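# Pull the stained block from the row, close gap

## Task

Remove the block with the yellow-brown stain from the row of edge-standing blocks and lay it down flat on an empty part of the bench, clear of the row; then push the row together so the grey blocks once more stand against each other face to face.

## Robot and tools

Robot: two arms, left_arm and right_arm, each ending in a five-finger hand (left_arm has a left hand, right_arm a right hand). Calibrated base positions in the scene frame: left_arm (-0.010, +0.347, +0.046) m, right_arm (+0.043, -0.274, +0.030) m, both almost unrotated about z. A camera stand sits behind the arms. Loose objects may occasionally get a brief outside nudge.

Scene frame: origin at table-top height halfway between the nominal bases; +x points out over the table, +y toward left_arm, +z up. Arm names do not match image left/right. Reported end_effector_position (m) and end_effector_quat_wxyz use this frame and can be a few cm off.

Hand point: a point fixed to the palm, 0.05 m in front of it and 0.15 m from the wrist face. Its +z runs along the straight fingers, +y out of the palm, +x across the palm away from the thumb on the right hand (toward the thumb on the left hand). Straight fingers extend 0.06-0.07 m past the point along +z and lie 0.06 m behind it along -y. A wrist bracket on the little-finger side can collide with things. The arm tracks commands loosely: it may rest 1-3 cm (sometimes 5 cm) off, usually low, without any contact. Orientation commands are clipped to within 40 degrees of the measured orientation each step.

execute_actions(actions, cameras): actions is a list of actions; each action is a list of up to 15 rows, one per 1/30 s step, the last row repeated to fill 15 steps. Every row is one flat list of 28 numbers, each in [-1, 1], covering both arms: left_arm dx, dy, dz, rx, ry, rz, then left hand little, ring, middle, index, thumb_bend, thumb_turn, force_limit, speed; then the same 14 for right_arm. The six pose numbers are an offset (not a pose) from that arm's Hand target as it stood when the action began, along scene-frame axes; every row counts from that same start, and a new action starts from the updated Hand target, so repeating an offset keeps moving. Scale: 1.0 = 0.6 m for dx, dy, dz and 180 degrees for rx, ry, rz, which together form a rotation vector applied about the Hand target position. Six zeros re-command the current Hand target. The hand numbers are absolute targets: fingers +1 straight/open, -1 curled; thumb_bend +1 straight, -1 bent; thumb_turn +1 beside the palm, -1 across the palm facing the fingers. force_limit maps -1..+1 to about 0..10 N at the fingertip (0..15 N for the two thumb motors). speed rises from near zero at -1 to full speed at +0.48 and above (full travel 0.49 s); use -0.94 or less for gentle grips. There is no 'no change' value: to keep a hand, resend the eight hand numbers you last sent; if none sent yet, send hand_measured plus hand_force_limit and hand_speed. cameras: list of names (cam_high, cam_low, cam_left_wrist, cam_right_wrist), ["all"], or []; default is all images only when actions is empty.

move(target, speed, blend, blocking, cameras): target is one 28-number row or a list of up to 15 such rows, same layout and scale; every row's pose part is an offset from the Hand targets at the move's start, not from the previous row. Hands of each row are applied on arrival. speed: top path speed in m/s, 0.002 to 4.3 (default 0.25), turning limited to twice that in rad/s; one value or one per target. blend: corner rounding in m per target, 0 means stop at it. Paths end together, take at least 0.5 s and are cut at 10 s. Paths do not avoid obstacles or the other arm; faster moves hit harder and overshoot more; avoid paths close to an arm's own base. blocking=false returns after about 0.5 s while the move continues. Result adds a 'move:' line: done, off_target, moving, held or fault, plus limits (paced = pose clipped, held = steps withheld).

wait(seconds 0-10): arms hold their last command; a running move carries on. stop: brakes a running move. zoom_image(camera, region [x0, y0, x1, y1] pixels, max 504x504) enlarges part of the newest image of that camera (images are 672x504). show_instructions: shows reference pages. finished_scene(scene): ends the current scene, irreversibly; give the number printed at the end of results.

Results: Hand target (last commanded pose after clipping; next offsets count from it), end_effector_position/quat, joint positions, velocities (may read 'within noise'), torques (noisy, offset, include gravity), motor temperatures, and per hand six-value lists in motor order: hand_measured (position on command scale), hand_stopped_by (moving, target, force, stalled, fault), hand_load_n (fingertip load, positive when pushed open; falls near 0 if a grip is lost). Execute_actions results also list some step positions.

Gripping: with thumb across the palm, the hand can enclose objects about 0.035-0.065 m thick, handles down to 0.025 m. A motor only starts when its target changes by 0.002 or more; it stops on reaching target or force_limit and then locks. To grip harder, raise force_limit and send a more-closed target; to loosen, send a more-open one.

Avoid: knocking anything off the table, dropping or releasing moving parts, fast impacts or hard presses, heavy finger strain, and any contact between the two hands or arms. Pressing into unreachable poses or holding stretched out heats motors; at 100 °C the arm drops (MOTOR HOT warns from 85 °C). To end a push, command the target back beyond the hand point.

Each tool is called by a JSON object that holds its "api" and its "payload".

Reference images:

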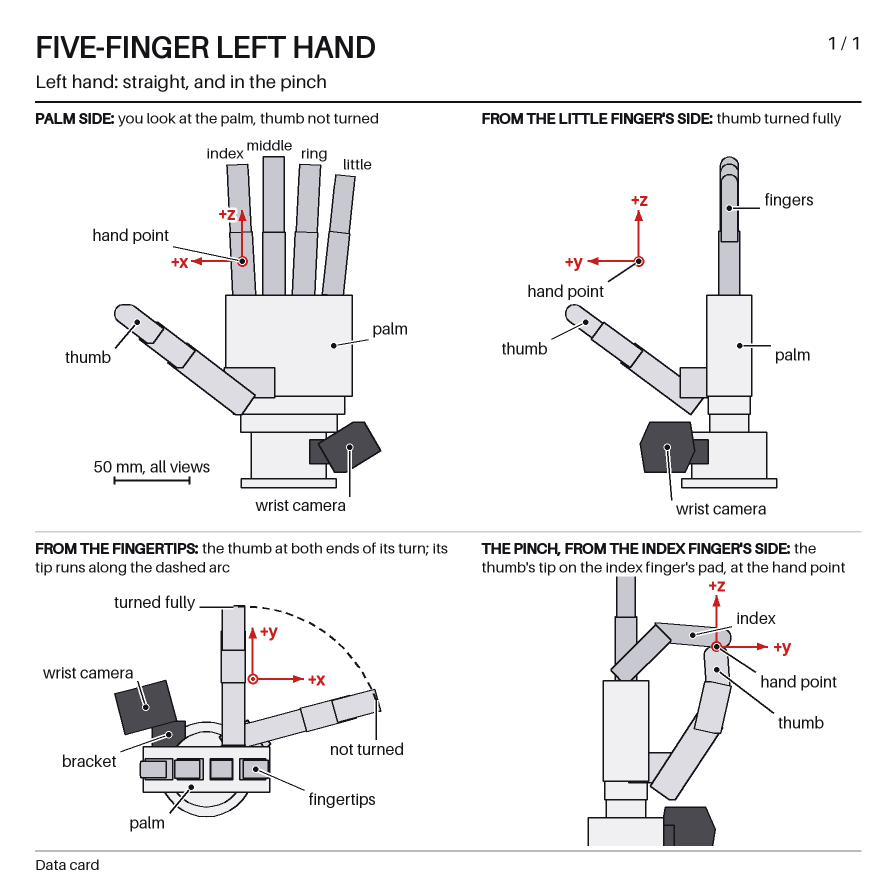

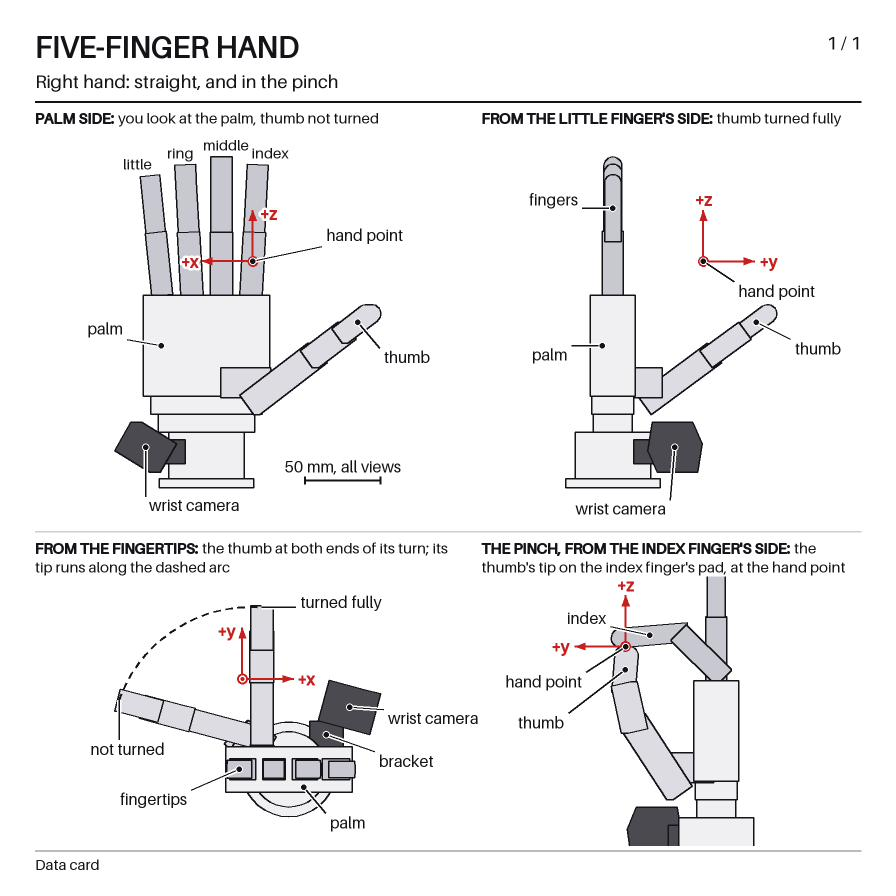

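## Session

{"api": "execute_actions", "payload": {"actions": []}}

{"api": "zoom_image", "payload": {"camera": "cam_high", "region": [100, 200, 240, 305]}}

Scene clock: 0.00 s.
left_arm: end_effector_position=(+0.3891, +0.3113, +0.1487) hand_measured=(+1.000, +1.000, +1.000, +1.000, +1.000, +1.000) hand_load_n=(+0.0, +0.0, +0.0, +0.0, +0.0, +0.0) hand_stopped_by=(target, target, target, target, target, target) hand_force_limit=0.00 hand_speed=-0.80 end_effector_quat_wxyz=(-0.270, +0.798, -0.529, +0.100) | right_arm: end_effector_position=(+0.2168, -0.2932, +0.1454) hand_measured=(+1.000, +1.000, +1.000, +1.000, +1.000, +1.000) hand_load_n=(+0.0, +0.0, +0.0, +0.0, +0.0, +0.0) hand_stopped_by=(target, target, target, target, target, target) hand_force_limit=0.00 hand_speed=-0.80 end_effector_quat_wxyz=(-0.325, +0.812, -0.482, +0.053)
Joint positions: left_arm=[-0.178 1.247 0.863 -0.746 -0.399 -0.46] | right_arm=[-0.612 0.847 0.61 -1.287 -0.67 -1.12]
Joint velocities: within noise
Joint torques (N m): no reading
Motor temperatures (°C): left_arm=[26 29 25 24 28 25] | right_arm=[26 26 24 25 26 24]
Heat: left arm: hottest shoulder 29 °C; right arm: hottest waist 26 °C.
Hand target: left_arm +0.3989, +0.3098, +0.1590; -0.275, +0.797, -0.525, +0.111 | right_arm +0.2229, -0.2977, +0.1527; -0.324, +0.813, -0.479, +0.063

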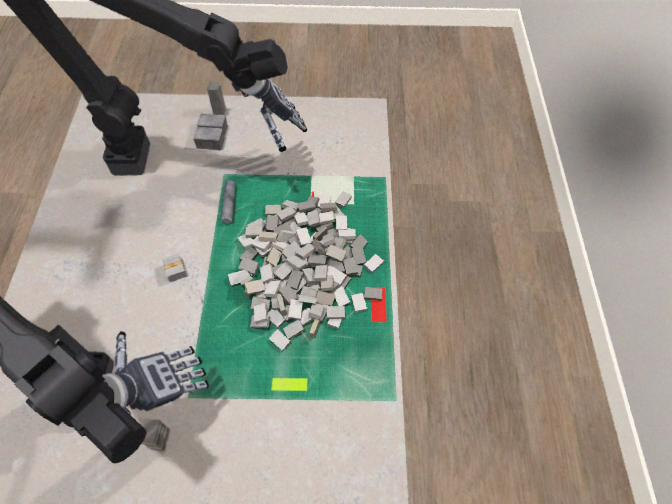

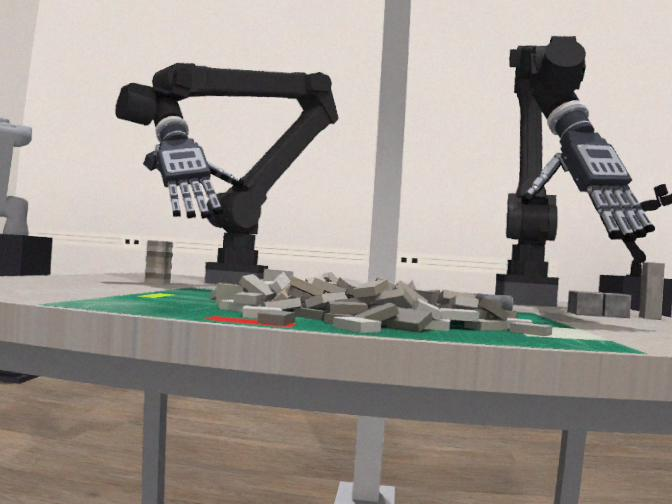

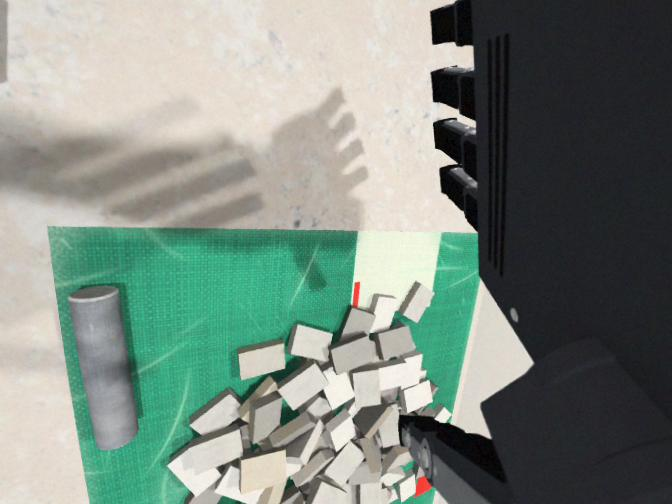

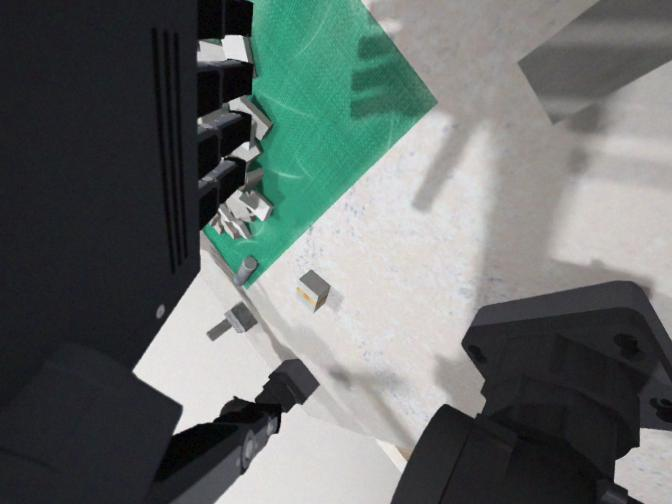

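Scaled by 3.600 from the camera's 672x504 image, which has a finer 960x720 frame.

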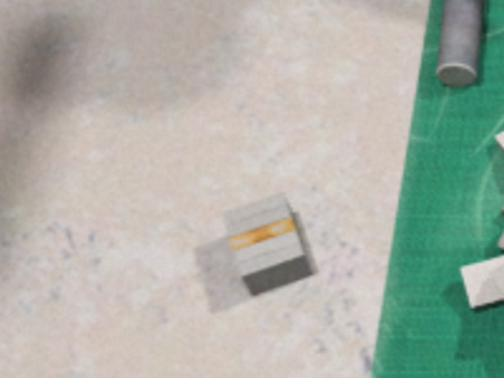

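{"api": "zoom_image", "payload": {"camera": "cam_high", "region": [145, 245, 205, 290]}}

{"api": "zoom_image", "payload": {"camera": "cam_right_wrist", "region": [270, 250, 360, 318]}}

Scaled by 8.400 from the camera's 672x504 image, which has a finer 960x720 frame.

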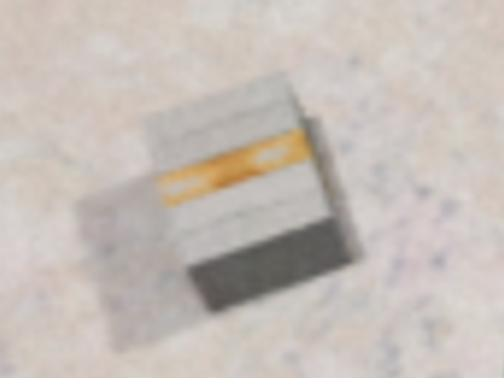

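Scaled by 5.600 from the camera's 672x504 image, which has a finer 960x720 frame.

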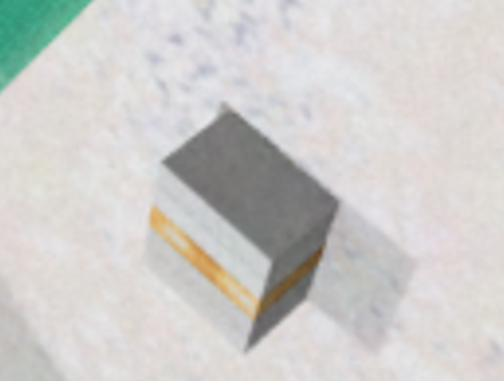

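{"api": "move", "payload": {"target": [[-0.0815,-0.0497,0.235,0.0167,0.08,-0.254,1,-1,-1,-1,1,1,0,0,0,0,0.1788,0,0,0,1,1,1,1,1,1,0,-0.8],[-0.3232,-0.4163,0.0683,0.0502,0.2406,-0.7619,1,-1,-1,-1,1,1,0,0,0.1118,-0.1538,0.1788,-0.1213,0.1797,-0.1551,1,1,1,1,1,1,0,-0.8],[-0.3482,-0.3607,0.0017,0.0502,0.2406,-0.7619,1,-1,-1,-1,1,1,0,0,0.1118,-0.1538,0.1788,-0.1213,0.1797,-0.1551,1,1,1,1,1,1,0,-0.8]], "speed": 0.45, "blend": [0.03,0.01,0], "cameras": ["cam_high","cam_left_wrist","cam_right_wrist"]}}

{"api": "zoom_image", "payload": {"camera": "cam_high", "region": [130, 230, 220, 297]}}

{"api": "zoom_image", "payload": {"camera": "cam_right_wrist", "region": [300, 280, 400, 355]}}

Scene clock: 8.30 s.
left_arm: end_effector_position=(+0.1861, +0.0929, +0.1561) hand_measured=(+1.000, -1.000, -1.000, -1.000, +1.000, +1.000) hand_load_n=(-0.5, +0.0, +0.0, +0.0, +0.0, +0.0) hand_stopped_by=(target, target, target, target, target, target) hand_force_limit=0.00 hand_speed=0.00 end_effector_quat_wxyz=(-0.128, +0.211, +0.969, -0.015) | right_arm: end_effector_position=(+0.2758, -0.3878, +0.2473) hand_measured=(+1.000, +1.000, +1.000, +1.000, +1.000, +1.000) hand_load_n=(+0.0, +0.0, +0.0, +0.0, +0.0, +0.0) hand_stopped_by=(target, target, target, target, target, target) hand_force_limit=0.00 hand_speed=-0.80 end_effector_quat_wxyz=(+0.003, +0.705, -0.709, -0.013)
Joint positions: left_arm=[-0.946 1.517 1.13 -1.362 0.188 1.098] | right_arm=[-0.434 1.213 1.148 -1.532 -0.002 -0.454]
Joint torques (N m): left_arm=[2.37 -11.28 6.5 0.28 0.1 0.19] | right_arm=[0.32 -5.25 13.12 -0.35 0.08 0.17]
Heat: left arm: hottest shoulder 29 °C; right arm: hottest waist 26 °C.
Hand target: left_arm +0.1901, +0.0933, +0.1601; -0.119, +0.214, +0.969, -0.025 | right_arm +0.2899, -0.3899, +0.2600; +0.001, +0.707, -0.707, +0.000
Off the commanded pose: left_arm 0.006 m, 2 deg | right_arm 0.019 m, 2 deg.
move: off_target (right_arm)
Images, in order (width x height): cam_high 672x504, cam_left_wrist 672x504, cam_right_wrist 672x504.

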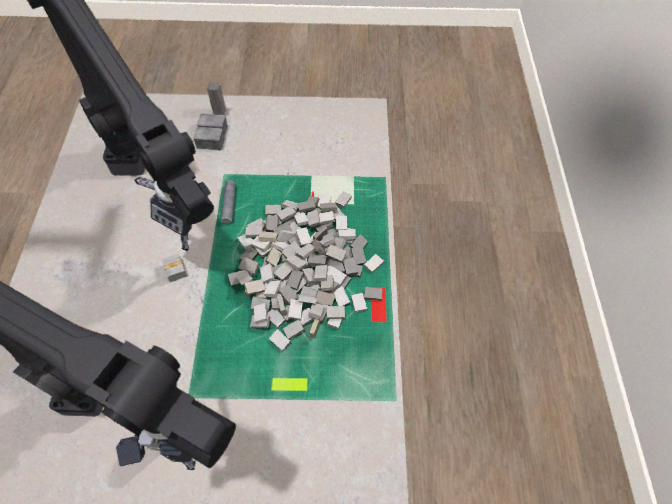

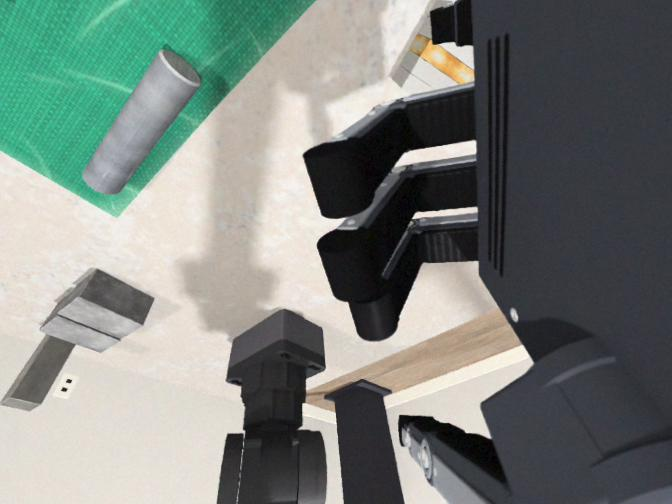

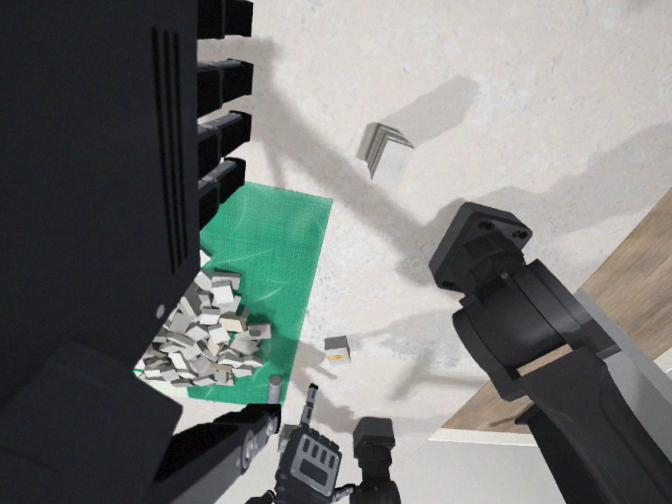

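Scaled by 5.600 from the camera's 672x504 image, which has a finer 960x720 frame.

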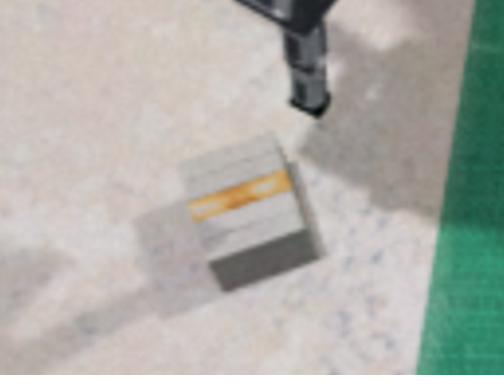

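Scaled by 5.040 from the camera's 672x504 image, which has a finer 960x720 frame.

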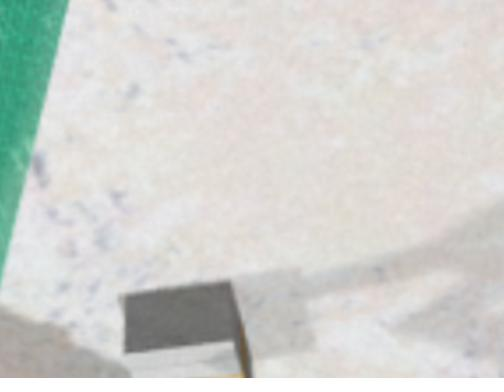

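{"api": "move", "payload": {"target": [[-0.0133,0.0073,0,0,0,0,1,-1,-1,-1,1,1,0,0,0,0,0,0,0,0,1,1,1,1,1,1,0,-0.8],[-0.0133,0.0073,-0.112,0,0,0,1,-1,-1,-1,1,1,0,0,0,0,0,0,0,0,1,1,1,1,1,1,0,-0.8]], "speed": 0.12, "cameras": ["cam_high","cam_right_wrist"]}}

{"api": "zoom_image", "payload": {"camera": "cam_high", "region": [145, 235, 217, 289]}}

{"api": "zoom_image", "payload": {"camera": "cam_right_wrist", "region": [290, 320, 390, 395]}}

Scene clock: 11.33 s.
left_arm: end_effector_position=(+0.1824, +0.0978, +0.0997) hand_measured=(+1.000, -1.000, -1.000, -1.000, +1.000, +1.000) hand_load_n=(+0.0, +0.0, +0.0, +0.0, +0.0, +0.0) hand_stopped_by=(target, target, target, target, target, target) hand_force_limit=0.00 hand_speed=0.00 end_effector_quat_wxyz=(-0.113, +0.213, +0.970, -0.027) | right_arm: end_effector_position=(+0.2758, -0.3878, +0.2473) hand_measured=(+1.000, +1.000, +1.000, +1.000, +1.000, +1.000) hand_load_n=(+0.0, +0.0, +0.0, +0.0, +0.0, +0.0) hand_stopped_by=(target, target, target, target, target, target) hand_force_limit=0.00 hand_speed=-0.80 end_effector_quat_wxyz=(+0.003, +0.705, -0.709, -0.013)
Joint positions: left_arm=[-0.946 1.542 1.005 -1.173 0.188 1.098] | right_arm=[-0.434 1.213 1.148 -1.532 -0.002 -0.454]
Joint torques (N m): left_arm=[1.85 -8 5.83 0.03 0.19 0.13] | right_arm=[0.79 -5.36 12.98 -0.25 0.09 0.19]
Heat: left arm: hottest shoulder 29 °C; right arm: hottest waist 26 °C.
Hand target: left_arm +0.1821, +0.0977, +0.0929; -0.119, +0.215, +0.969, -0.025 | right_arm +0.2899, -0.3899, +0.2600; +0.000, +0.707, -0.707, +0.000
Off the commanded pose: left_arm 0.007 m, 1 deg | right_arm 0.019 m, 2 deg.
move: off_target (right_arm)
Images, in order (width x height): cam_high 672x504, cam_right_wrist 672x504.

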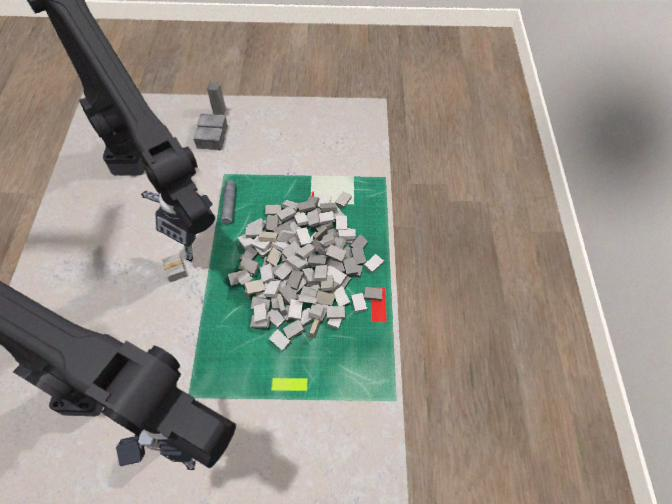

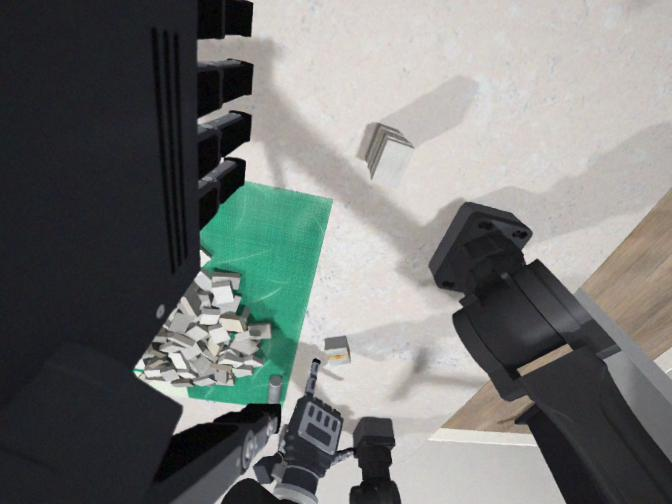

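Scaled by 7.000 from the camera's 672x504 image, which has a finer 960x720 frame.

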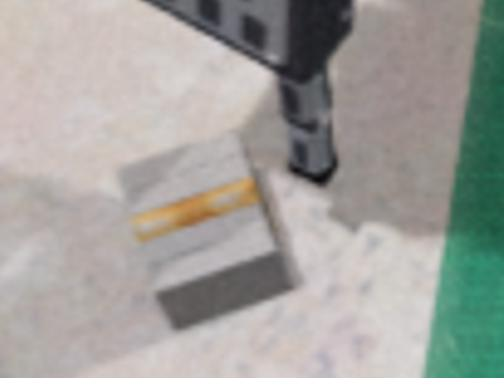

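Scaled by 5.040 from the camera's 672x504 image, which has a finer 960x720 frame.

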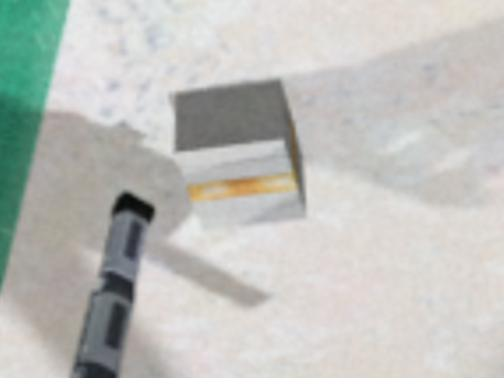

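{"api": "move", "payload": {"target": [0.001,-0.002,-0.041,0,0,0,1,-1,-1,-1,1,1,0,0,0,0,0,0,0,0,1,1,1,1,1,1,0,-0.8], "speed": 0.1, "cameras": ["cam_high","cam_right_wrist"]}}

{"api": "zoom_image", "payload": {"camera": "cam_high", "region": [155, 240, 211, 282]}}

{"api": "zoom_image", "payload": {"camera": "cam_right_wrist", "region": [290, 320, 390, 395]}}

Scene clock: 13.00 s.
left_arm: end_effector_position=(+0.1839, +0.0958, +0.0759) hand_measured=(+1.000, -1.000, -1.000, -1.000, +1.000, +1.000) hand_load_n=(+0.0, +0.0, +0.0, +0.0, +0.0, +0.0) hand_stopped_by=(target, target, target, target, target, target) hand_force_limit=0.00 hand_speed=0.00 end_effector_quat_wxyz=(-0.112, +0.213, +0.970, -0.029) | right_arm: end_effector_position=(+0.2758, -0.3878, +0.2473) hand_measured=(+1.000, +1.000, +1.000, +1.000, +1.000, +1.000) hand_load_n=(+0.0, +0.0, +0.0, +0.0, -0.5, +0.0) hand_stopped_by=(target, target, target, target, target, target) hand_force_limit=0.00 hand_speed=-0.80 end_effector_quat_wxyz=(+0.003, +0.705, -0.709, -0.013)
Joint positions: left_arm=[-0.946 1.581 0.979 -1.105 0.188 1.098] | right_arm=[-0.434 1.213 1.148 -1.532 -0.002 -0.454]
Joint torques (N m): left_arm=[1.9 -8.41 5.59 0.12 0.17 0.13] | right_arm=[0.44 -5.36 13.08 -0.16 0.06 0.17]
Heat: left arm: hottest shoulder 29 °C; right arm: hottest waist 26 °C.
Hand target: left_arm +0.1826, +0.0966, +0.0683; -0.119, +0.215, +0.969, -0.025 | right_arm +0.2899, -0.3899, +0.2600; +0.000, +0.707, -0.707, +0.000
Off the commanded pose: left_arm 0.008 m, 1 deg | right_arm 0.019 m, 2 deg.
move: off_target (right_arm)
Images, in order (width x height): cam_high 672x504, cam_right_wrist 672x504.

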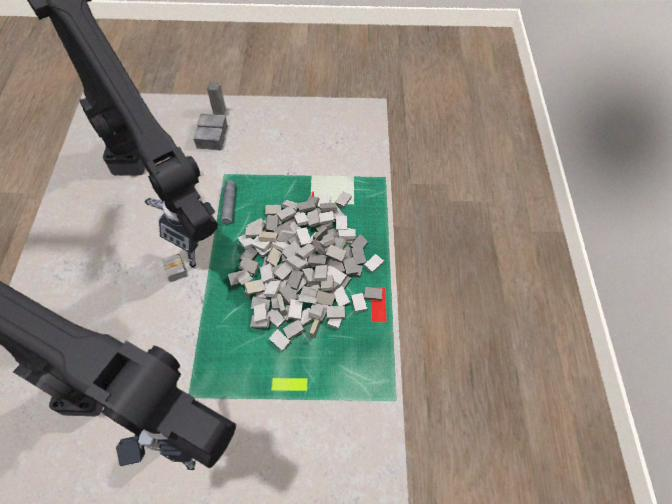

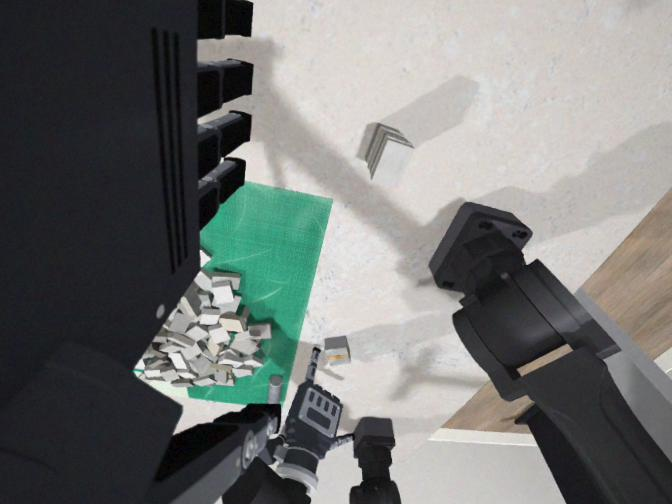

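Scaled by 9.000 from the camera's 672x504 image, which has a finer 960x720 frame.

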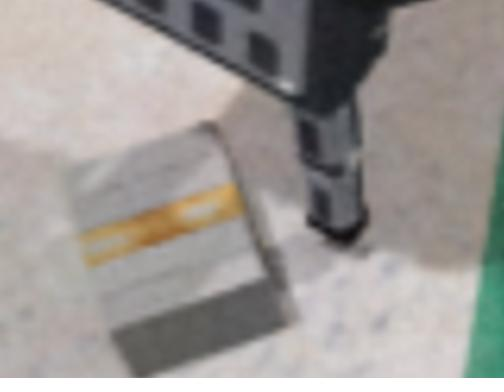

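Scaled by 5.040 from the camera's 672x504 image, which has a finer 960x720 frame.

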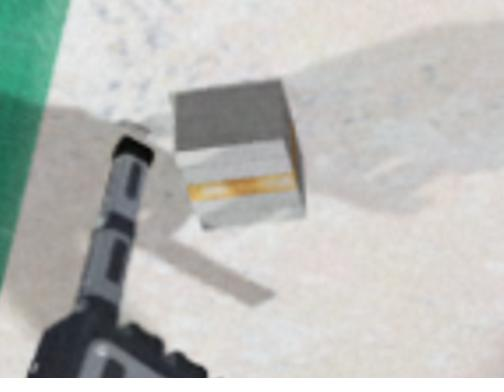

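{"api": "move", "payload": {"target": [[-0.0062,0.008,0.003,0,0,0,1,-1,-1,-1,1,1,0,0,0,0,0,0,0,0,1,1,1,1,1,1,0,-0.8],[-0.037,-0.0033,0.003,0,0,0,1,-1,-1,-1,1,1,0,0,0,0,0,0,0,0,1,1,1,1,1,1,0,-0.8]], "speed": 0.05, "cameras": ["cam_high","cam_right_wrist"]}}

{"api": "zoom_image", "payload": {"camera": "cam_high", "region": [150, 240, 206, 282]}}

{"api": "zoom_image", "payload": {"camera": "cam_right_wrist", "region": [290, 320, 390, 395]}}

Scene clock: 15.50 s.
left_arm: end_effector_position=(+0.1689, +0.0957, +0.0711) hand_measured=(+1.000, -1.000, -1.000, -1.000, +1.000, +1.000) hand_load_n=(-1.5, +0.0, +0.0, +0.0, +0.0, +0.0) hand_stopped_by=(target, target, target, target, target, target) hand_force_limit=0.00 hand_speed=0.00 end_effector_quat_wxyz=(-0.117, +0.211, +0.970, -0.022) | right_arm: end_effector_position=(+0.2758, -0.3878, +0.2473) hand_measured=(+1.000, +1.000, +1.000, +1.000, +1.000, +1.000) hand_load_n=(+0.0, +0.0, +0.0, +0.0, +0.0, +0.0) hand_stopped_by=(target, target, target, target, target, target) hand_force_limit=0.00 hand_speed=-0.80 end_effector_quat_wxyz=(+0.003, +0.705, -0.709, -0.013)
Joint positions: left_arm=[-0.978 1.58 0.957 -1.094 0.189 1.063] | right_arm=[-0.434 1.213 1.148 -1.532 -0.002 -0.454]
Joint torques (N m): left_arm=[0.5 -10.34 4.96 0.06 0.42 -0.01] | right_arm=[0.85 -5.83 12.94 -0.24 0.06 0.18]
Heat: left arm: hottest shoulder 29 °C; right arm: hottest waist 26 °C.
Hand target: left_arm +0.1604, +0.0946, +0.0700; -0.119, +0.215, +0.969, -0.024 | right_arm +0.2899, -0.3899, +0.2600; +0.000, +0.707, -0.707, +0.000
Off the commanded pose: left_arm 0.009 m, 1 deg | right_arm 0.019 m, 2 deg.
move: off_target (right_arm)
Images, in order (width x height): cam_high 672x504, cam_right_wrist 672x504.

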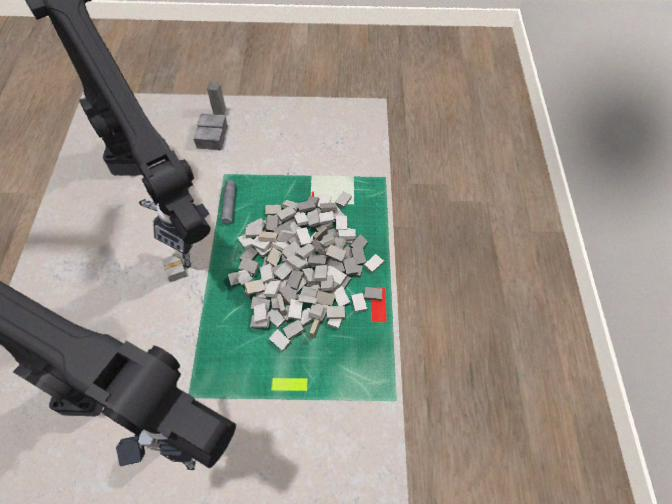

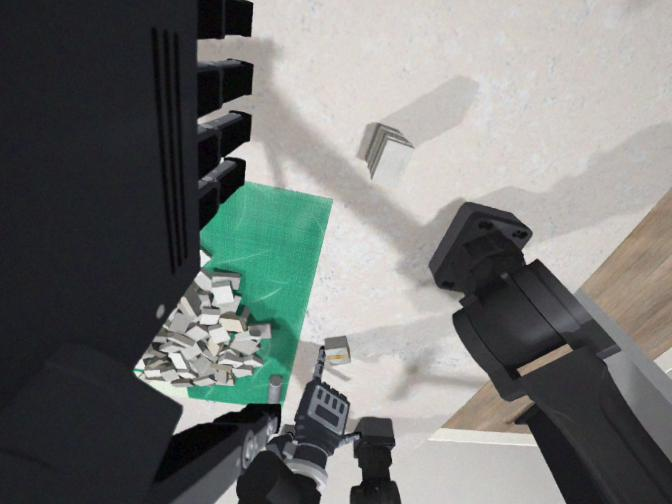

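Scaled by 9.000 from the camera's 672x504 image, which has a finer 960x720 frame.

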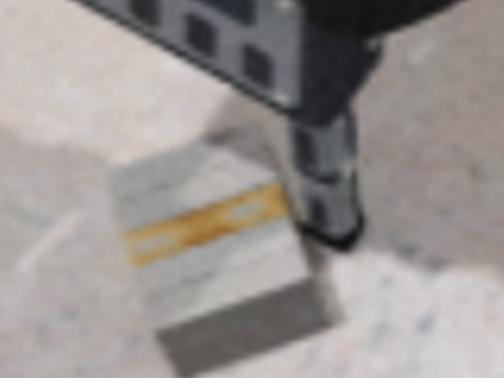

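Scaled by 5.040 from the camera's 672x504 image, which has a finer 960x720 frame.

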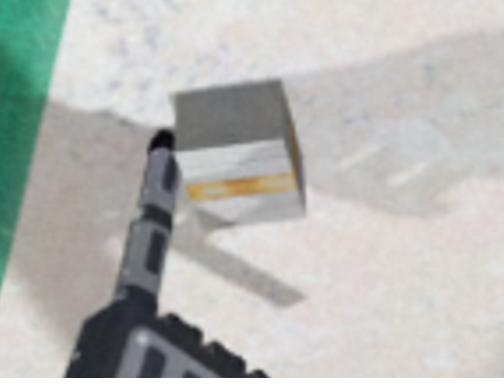

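{"api": "move", "payload": {"target": [[0.038,0.0127,0.005,0,0,0,1,-1,-1,-1,1,1,0,0,0,0,0,0,0,0,1,1,1,1,1,1,0,-0.8],[0.0557,-0.013,0.005,0,0,0,1,-1,-1,-1,1,1,0,0,0,0,0,0,0,0,1,1,1,1,1,1,0,-0.8]], "speed": 0.06, "cameras": ["cam_high","cam_right_wrist"]}}

{"api": "zoom_image", "payload": {"camera": "cam_high", "region": [150, 240, 206, 282]}}

{"api": "zoom_image", "payload": {"camera": "cam_right_wrist", "region": [290, 320, 390, 395]}}

Scene clock: 18.30 s.
left_arm: end_effector_position=(+0.1794, +0.0999, +0.0727) hand_measured=(+1.000, -1.000, -1.000, -1.000, +1.000, +1.000) hand_load_n=(-0.5, +0.0, +0.0, +0.0, +0.0, +0.0) hand_stopped_by=(target, target, target, target, target, target) hand_force_limit=0.00 hand_speed=0.00 end_effector_quat_wxyz=(-0.126, +0.213, +0.969, -0.020) | right_arm: end_effector_position=(+0.2758, -0.3878, +0.2473) hand_measured=(+1.000, +1.000, +1.000, +1.000, +1.000, +1.000) hand_load_n=(+0.0, +0.0, +0.0, +0.0, +0.0, +0.0) hand_stopped_by=(target, target, target, target, target, target) hand_force_limit=0.00 hand_speed=-0.80 end_effector_quat_wxyz=(+0.003, +0.705, -0.709, -0.013)
Joint positions: left_arm=[-0.947 1.598 0.979 -1.121 0.192 1.1] | right_arm=[-0.434 1.213 1.148 -1.532 -0.002 -0.454]
Joint torques (N m): left_arm=[2.02 -7.65 9.1 -0.18 -0.04 0.12] | right_arm=[0.5 -5.77 13.01 -0.32 0.1 0.22]
Heat: left arm: hottest shoulder 29 °C; right arm: hottest waist 26 °C.
Hand target: left_arm +0.1939, +0.0868, +0.0731; -0.119, +0.214, +0.969, -0.024 | right_arm +0.2899, -0.3899, +0.2600; +0.000, +0.707, -0.707, +0.000
Off the commanded pose: left_arm 0.019 m, 1 deg | right_arm 0.019 m, 2 deg.
move: off_target (left_arm, right_arm)
Images, in order (width x height): cam_high 672x504, cam_right_wrist 672x504.

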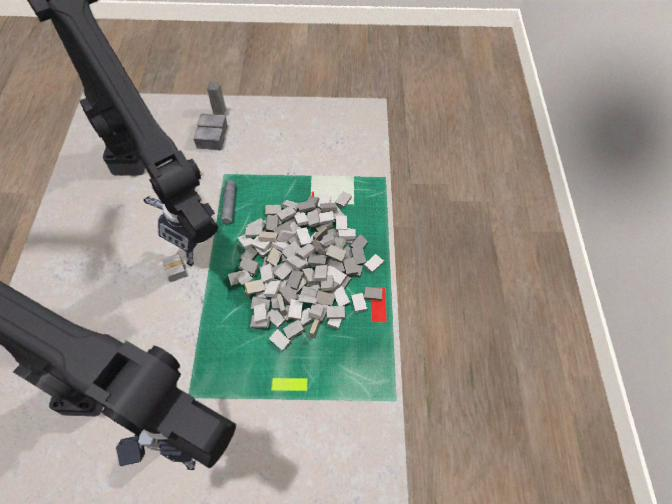

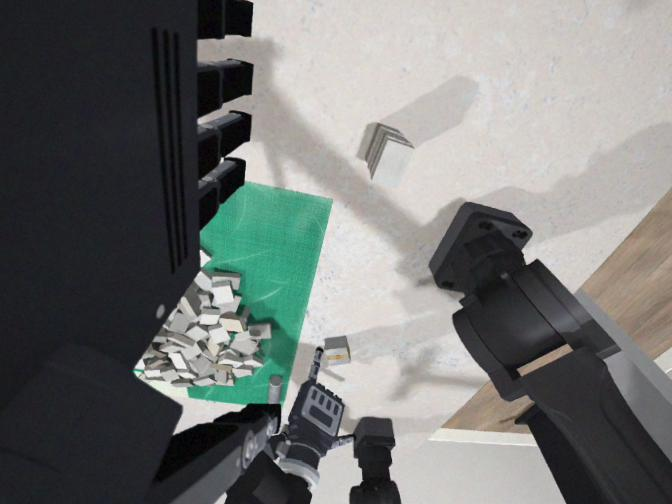

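Scaled by 9.000 from the camera's 672x504 image, which has a finer 960x720 frame.

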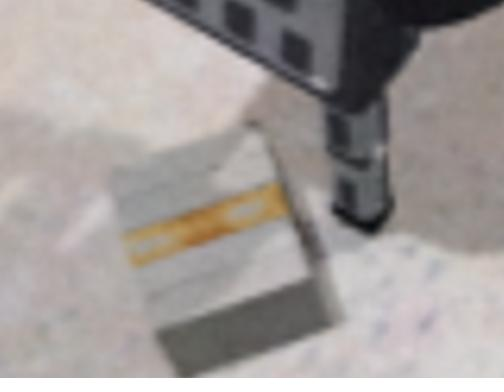

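Scaled by 5.040 from the camera's 672x504 image, which has a finer 960x720 frame.

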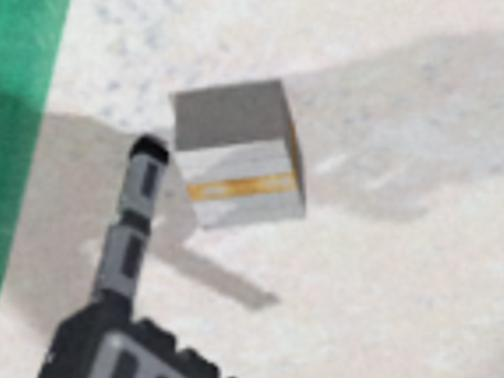

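{"api": "move", "payload": {"target": [0.0085,-0.0115,0.002,0,0,0,1,-1,-1,-1,1,1,0,0,0,0,0,0,0,0,1,1,1,1,1,1,0,-0.8], "speed": 0.06}}

Scene clock: 20.23 s.
left_arm: end_effector_position=(+0.1860, +0.0913, +0.0727) hand_measured=(+1.000, -1.000, -1.000, -1.000, +1.000, +1.000) hand_load_n=(-0.5, +0.0, +0.0, +0.0, +0.0, +0.0) hand_stopped_by=(target, target, target, target, target, target) hand_force_limit=0.00 hand_speed=0.00 end_effector_quat_wxyz=(-0.124, +0.213, +0.969, -0.021) | right_arm: end_effector_position=(+0.2758, -0.3878, +0.2473) hand_measured=(+1.000, +1.000, +1.000, +1.000, +1.000, +1.000) hand_load_n=(+0.0, +0.0, +0.0, +0.0, +0.0, +0.0) hand_stopped_by=(target, target, target, target, target, target) hand_force_limit=0.00 hand_speed=-0.80 end_effector_quat_wxyz=(+0.003, +0.705, -0.709, -0.013)
Joint positions: left_arm=[-0.947 1.619 1.008 -1.124 0.192 1.1] | right_arm=[-0.434 1.213 1.148 -1.532 -0.002 -0.454]
Joint torques (N m): left_arm=[2.43 -7.88 8.88 -0.35 -0.02 0.17] | right_arm=[0.97 -5.48 13.11 -0.32 0.08 0.17]
Heat: left arm: hottest shoulder 29 °C; right arm: hottest waist 26 °C.
Hand target: left_arm +0.1990, +0.0799, +0.0742; -0.119, +0.214, +0.969, -0.025 | right_arm +0.2899, -0.3899, +0.2600; +0.000, +0.707, -0.707, +0.000
Off the commanded pose: left_arm 0.017 m, 1 deg | right_arm 0.019 m, 2 deg.
move: off_target (left_arm, right_arm)

{"api": "move", "payload": {"target": [-0.0255,0.033,0.002,0,0,0,1,-1,-1,-1,1,1,0,0,0,0,0,0,0,0,1,1,1,1,1,1,0,-0.8], "speed": 0.06, "cameras": ["cam_high"]}}

{"api": "zoom_image", "payload": {"camera": "cam_high", "region": [150, 240, 206, 282]}}

Scene clock: 35.83 s.
left_arm: end_effector_position=(+0.1817, +0.0971, +0.0730) hand_measured=(+1.000, -1.000, -1.000, -1.000, +1.000, +1.000) hand_load_n=(+0.0, +0.5, +0.0, +0.0, +0.0, +0.0) hand_stopped_by=(target, target, target, target, target, target) hand_force_limit=0.00 hand_speed=0.00 end_effector_quat_wxyz=(-0.125, +0.213, +0.969, -0.020) | right_arm: end_effector_position=(+0.2758, -0.3878, +0.2473) hand_measured=(+1.000, +1.000, +1.000, +1.000, +1.000, +1.000) hand_load_n=(+0.0, +0.0, +0.0, +0.0, +0.0, +0.0) hand_stopped_by=(target, target, target, target, target, target) hand_force_limit=0.00 hand_speed=-0.80 end_effector_quat_wxyz=(+0.003, +0.705, -0.709, -0.013)
Joint positions: left_arm=[-0.947 1.605 0.989 -1.123 0.192 1.1] | right_arm=[-0.434 1.213 1.148 -1.532 -0.002 -0.454]
Joint torques (N m): left_arm=[3.19 -11.93 5.18 0.01 0 0.17] | right_arm=[0.67 -5.42 13 -0.24 0.11 0.19]
Heat: left arm: hottest shoulder 30 °C; right arm: hottest elbow 27 °C.
Hand target: left_arm +0.1838, +0.0996, +0.0755; -0.119, +0.214, +0.969, -0.025 | right_arm +0.2899, -0.3899, +0.2600; +0.000, +0.707, -0.707, +0.000
Off the commanded pose: left_arm 0.004 m, 1 deg | right_arm 0.019 m, 2 deg.
move: off_target (right_arm)
Images, in order (width x height): cam_high 672x504.

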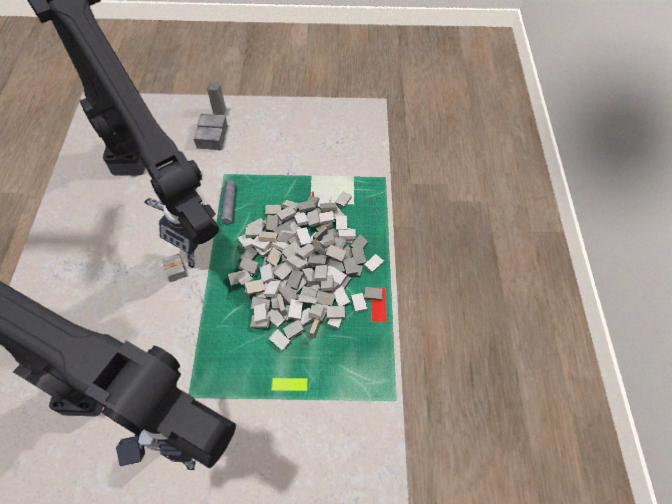

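Scaled by 9.000 from the camera's 672x504 image, which has a finer 960x720 frame.

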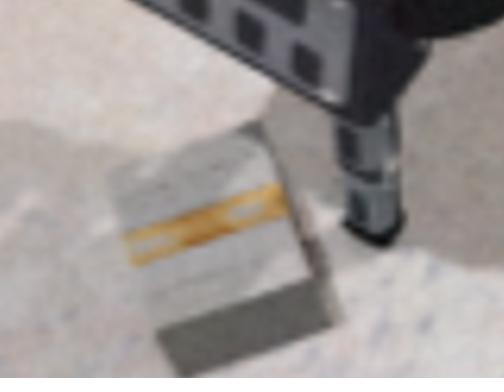

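{"api": "move", "payload": {"target": [[0,0,0.006,0,0,0,1,-1,-1,-1,1,1,0,0,0,0,0,0,0,0,1,1,1,1,1,1,0,-0.8],[-0.0505,-0.015,0.006,0,0,0,1,-1,-1,-1,1,1,0,0,0,0,0,0,0,0,1,1,1,1,1,1,0,-0.8]], "speed": 0.06, "cameras": ["cam_high","cam_right_wrist"]}}

{"api": "zoom_image", "payload": {"camera": "cam_high", "region": [150, 240, 206, 282]}}

{"api": "zoom_image", "payload": {"camera": "cam_right_wrist", "region": [290, 320, 390, 395]}}

Scene clock: 38.60 s.
left_arm: end_effector_position=(+0.1570, +0.0940, +0.0744) hand_measured=(+1.000, -1.000, -1.000, -1.000, +1.000, +1.000) hand_load_n=(-0.5, +0.0, +0.0, +0.0, +0.0, +0.0) hand_stopped_by=(target, target, target, target, target, target) hand_force_limit=0.00 hand_speed=0.00 end_effector_quat_wxyz=(-0.125, +0.214, +0.969, -0.016) | right_arm: end_effector_position=(+0.2758, -0.3878, +0.2473) hand_measured=(+1.000, +1.000, +1.000, +1.000, +1.000, +1.000) hand_load_n=(+0.0, -0.5, +0.0, +0.0, -0.5, +0.0) hand_stopped_by=(target, target, target, target, target, target) hand_force_limit=0.00 hand_speed=-0.80 end_effector_quat_wxyz=(+0.003, +0.705, -0.709, -0.013)
Joint positions: left_arm=[-1.005 1.577 0.958 -1.114 0.196 1.045] | right_arm=[-0.434 1.213 1.148 -1.532 -0.002 -0.454]
Joint torques (N m): left_arm=[1.08 -11.52 5.33 0.05 0.29 0.02] | right_arm=[0.79 -5.42 13.09 -0.23 0.09 0.16]
Heat: left arm: hottest shoulder 30 °C; right arm: hottest elbow 27 °C.
Hand target: left_arm +0.1534, +0.0906, +0.0791; -0.119, +0.215, +0.969, -0.025 | right_arm +0.2899, -0.3899, +0.2600; +0.000, +0.707, -0.707, +0.000
Off the commanded pose: left_arm 0.007 m, 1 deg | right_arm 0.019 m, 2 deg.
move: off_target (right_arm)
Images, in order (width x height): cam_high 672x504, cam_right_wrist 672x504.

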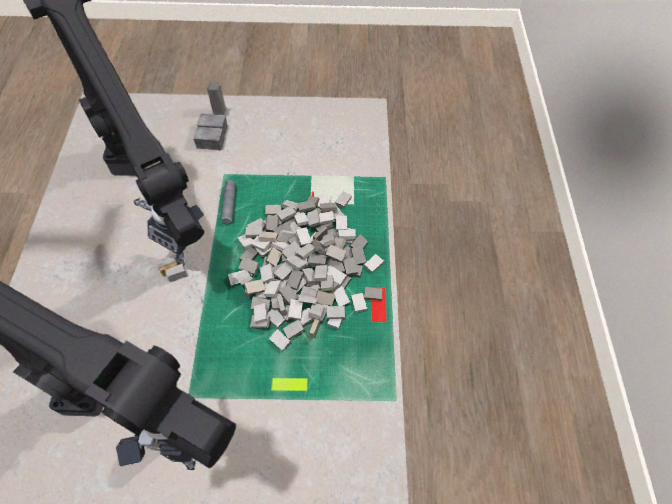

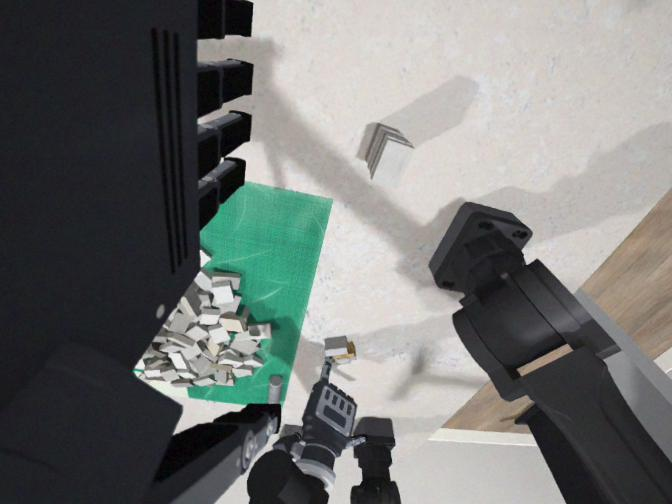

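Scaled by 9.000 from the camera's 672x504 image, which has a finer 960x720 frame.

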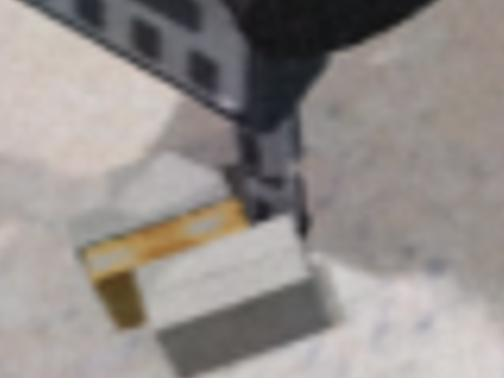

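Scaled by 5.040 from the camera's 672x504 image, which has a finer 960x720 frame.

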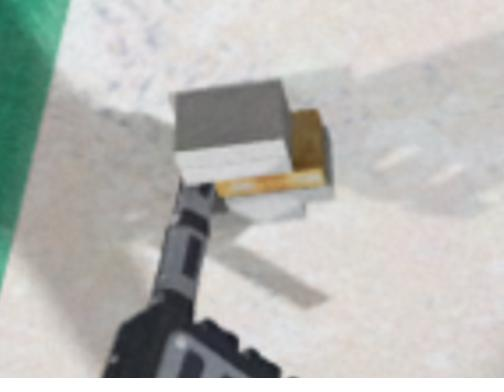

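{"api": "zoom_image", "payload": {"camera": "cam_high", "region": [155, 252, 190, 278]}}

{"api": "zoom_image", "payload": {"camera": "cam_right_wrist", "region": [315, 330, 365, 367]}}

Scaled by 14.400 from the camera's 672x504 image, which has a finer 960x720 frame.

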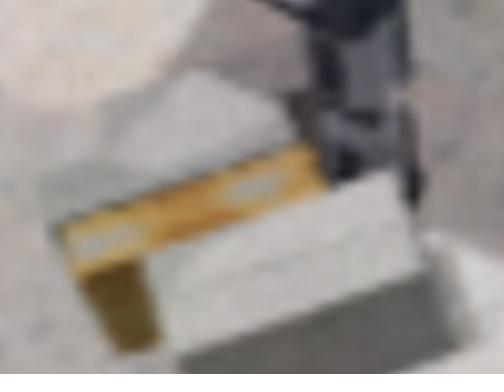

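Scaled by 10.080 from the camera's 672x504 image, which has a finer 960x720 frame.

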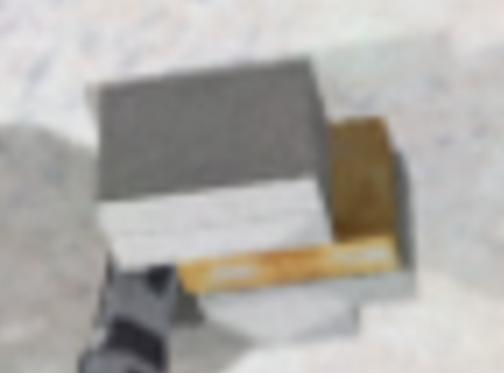

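{"api": "move", "payload": {"target": [[0.0265,0.0175,0,0,0,0,1,-1,-1,-1,1,1,0,0,0,0,0,0,0,0,1,1,1,1,1,1,0,-0.8],[0.0463,-0.0163,0,0,0,0,1,-1,-1,-1,1,1,0,0,0,0,0,0,0,0,1,1,1,1,1,1,0,-0.8]], "speed": 0.06}}

Scene clock: 42.20 s.
left_arm: end_effector_position=(+0.1718, +0.0926, +0.0764) hand_measured=(+1.000, -1.000, -1.000, -1.000, +1.000, +1.000) hand_load_n=(+0.0, +0.0, +0.0, +0.0, +0.0, +0.0) hand_stopped_by=(target, target, target, target, target, target) hand_force_limit=0.00 hand_speed=0.00 end_effector_quat_wxyz=(-0.121, +0.210, +0.970, -0.022) | right_arm: end_effector_position=(+0.2758, -0.3878, +0.2473) hand_measured=(+1.000, +1.000, +1.000, +1.000, +1.000, +1.000) hand_load_n=(+0.0, +0.0, +0.0, +0.0, +0.0, +0.0) hand_stopped_by=(target, target, target, target, target, target) hand_force_limit=0.00 hand_speed=-0.80 end_effector_quat_wxyz=(+0.003, +0.705, -0.709, -0.013)
Joint positions: left_arm=[-0.973 1.587 0.98 -1.118 0.195 1.067] | right_arm=[-0.434 1.213 1.148 -1.532 -0.002 -0.454]
Joint torques (N m): left_arm=[1.85 -8.29 8.94 -0.57 0.08 0.14] | right_arm=[0.32 -5.36 13 -0.34 0.1 0.18]
Heat: left arm: hottest shoulder 30 °C; right arm: hottest elbow 28 °C.
Hand target: left_arm +0.1812, +0.0809, +0.0791; -0.119, +0.215, +0.969, -0.025 | right_arm +0.2899, -0.3899, +0.2600; +0.000, +0.707, -0.707, +0.000
Off the commanded pose: left_arm 0.015 m, 1 deg | right_arm 0.019 m, 2 deg.
move: off_target (left_arm, right_arm)


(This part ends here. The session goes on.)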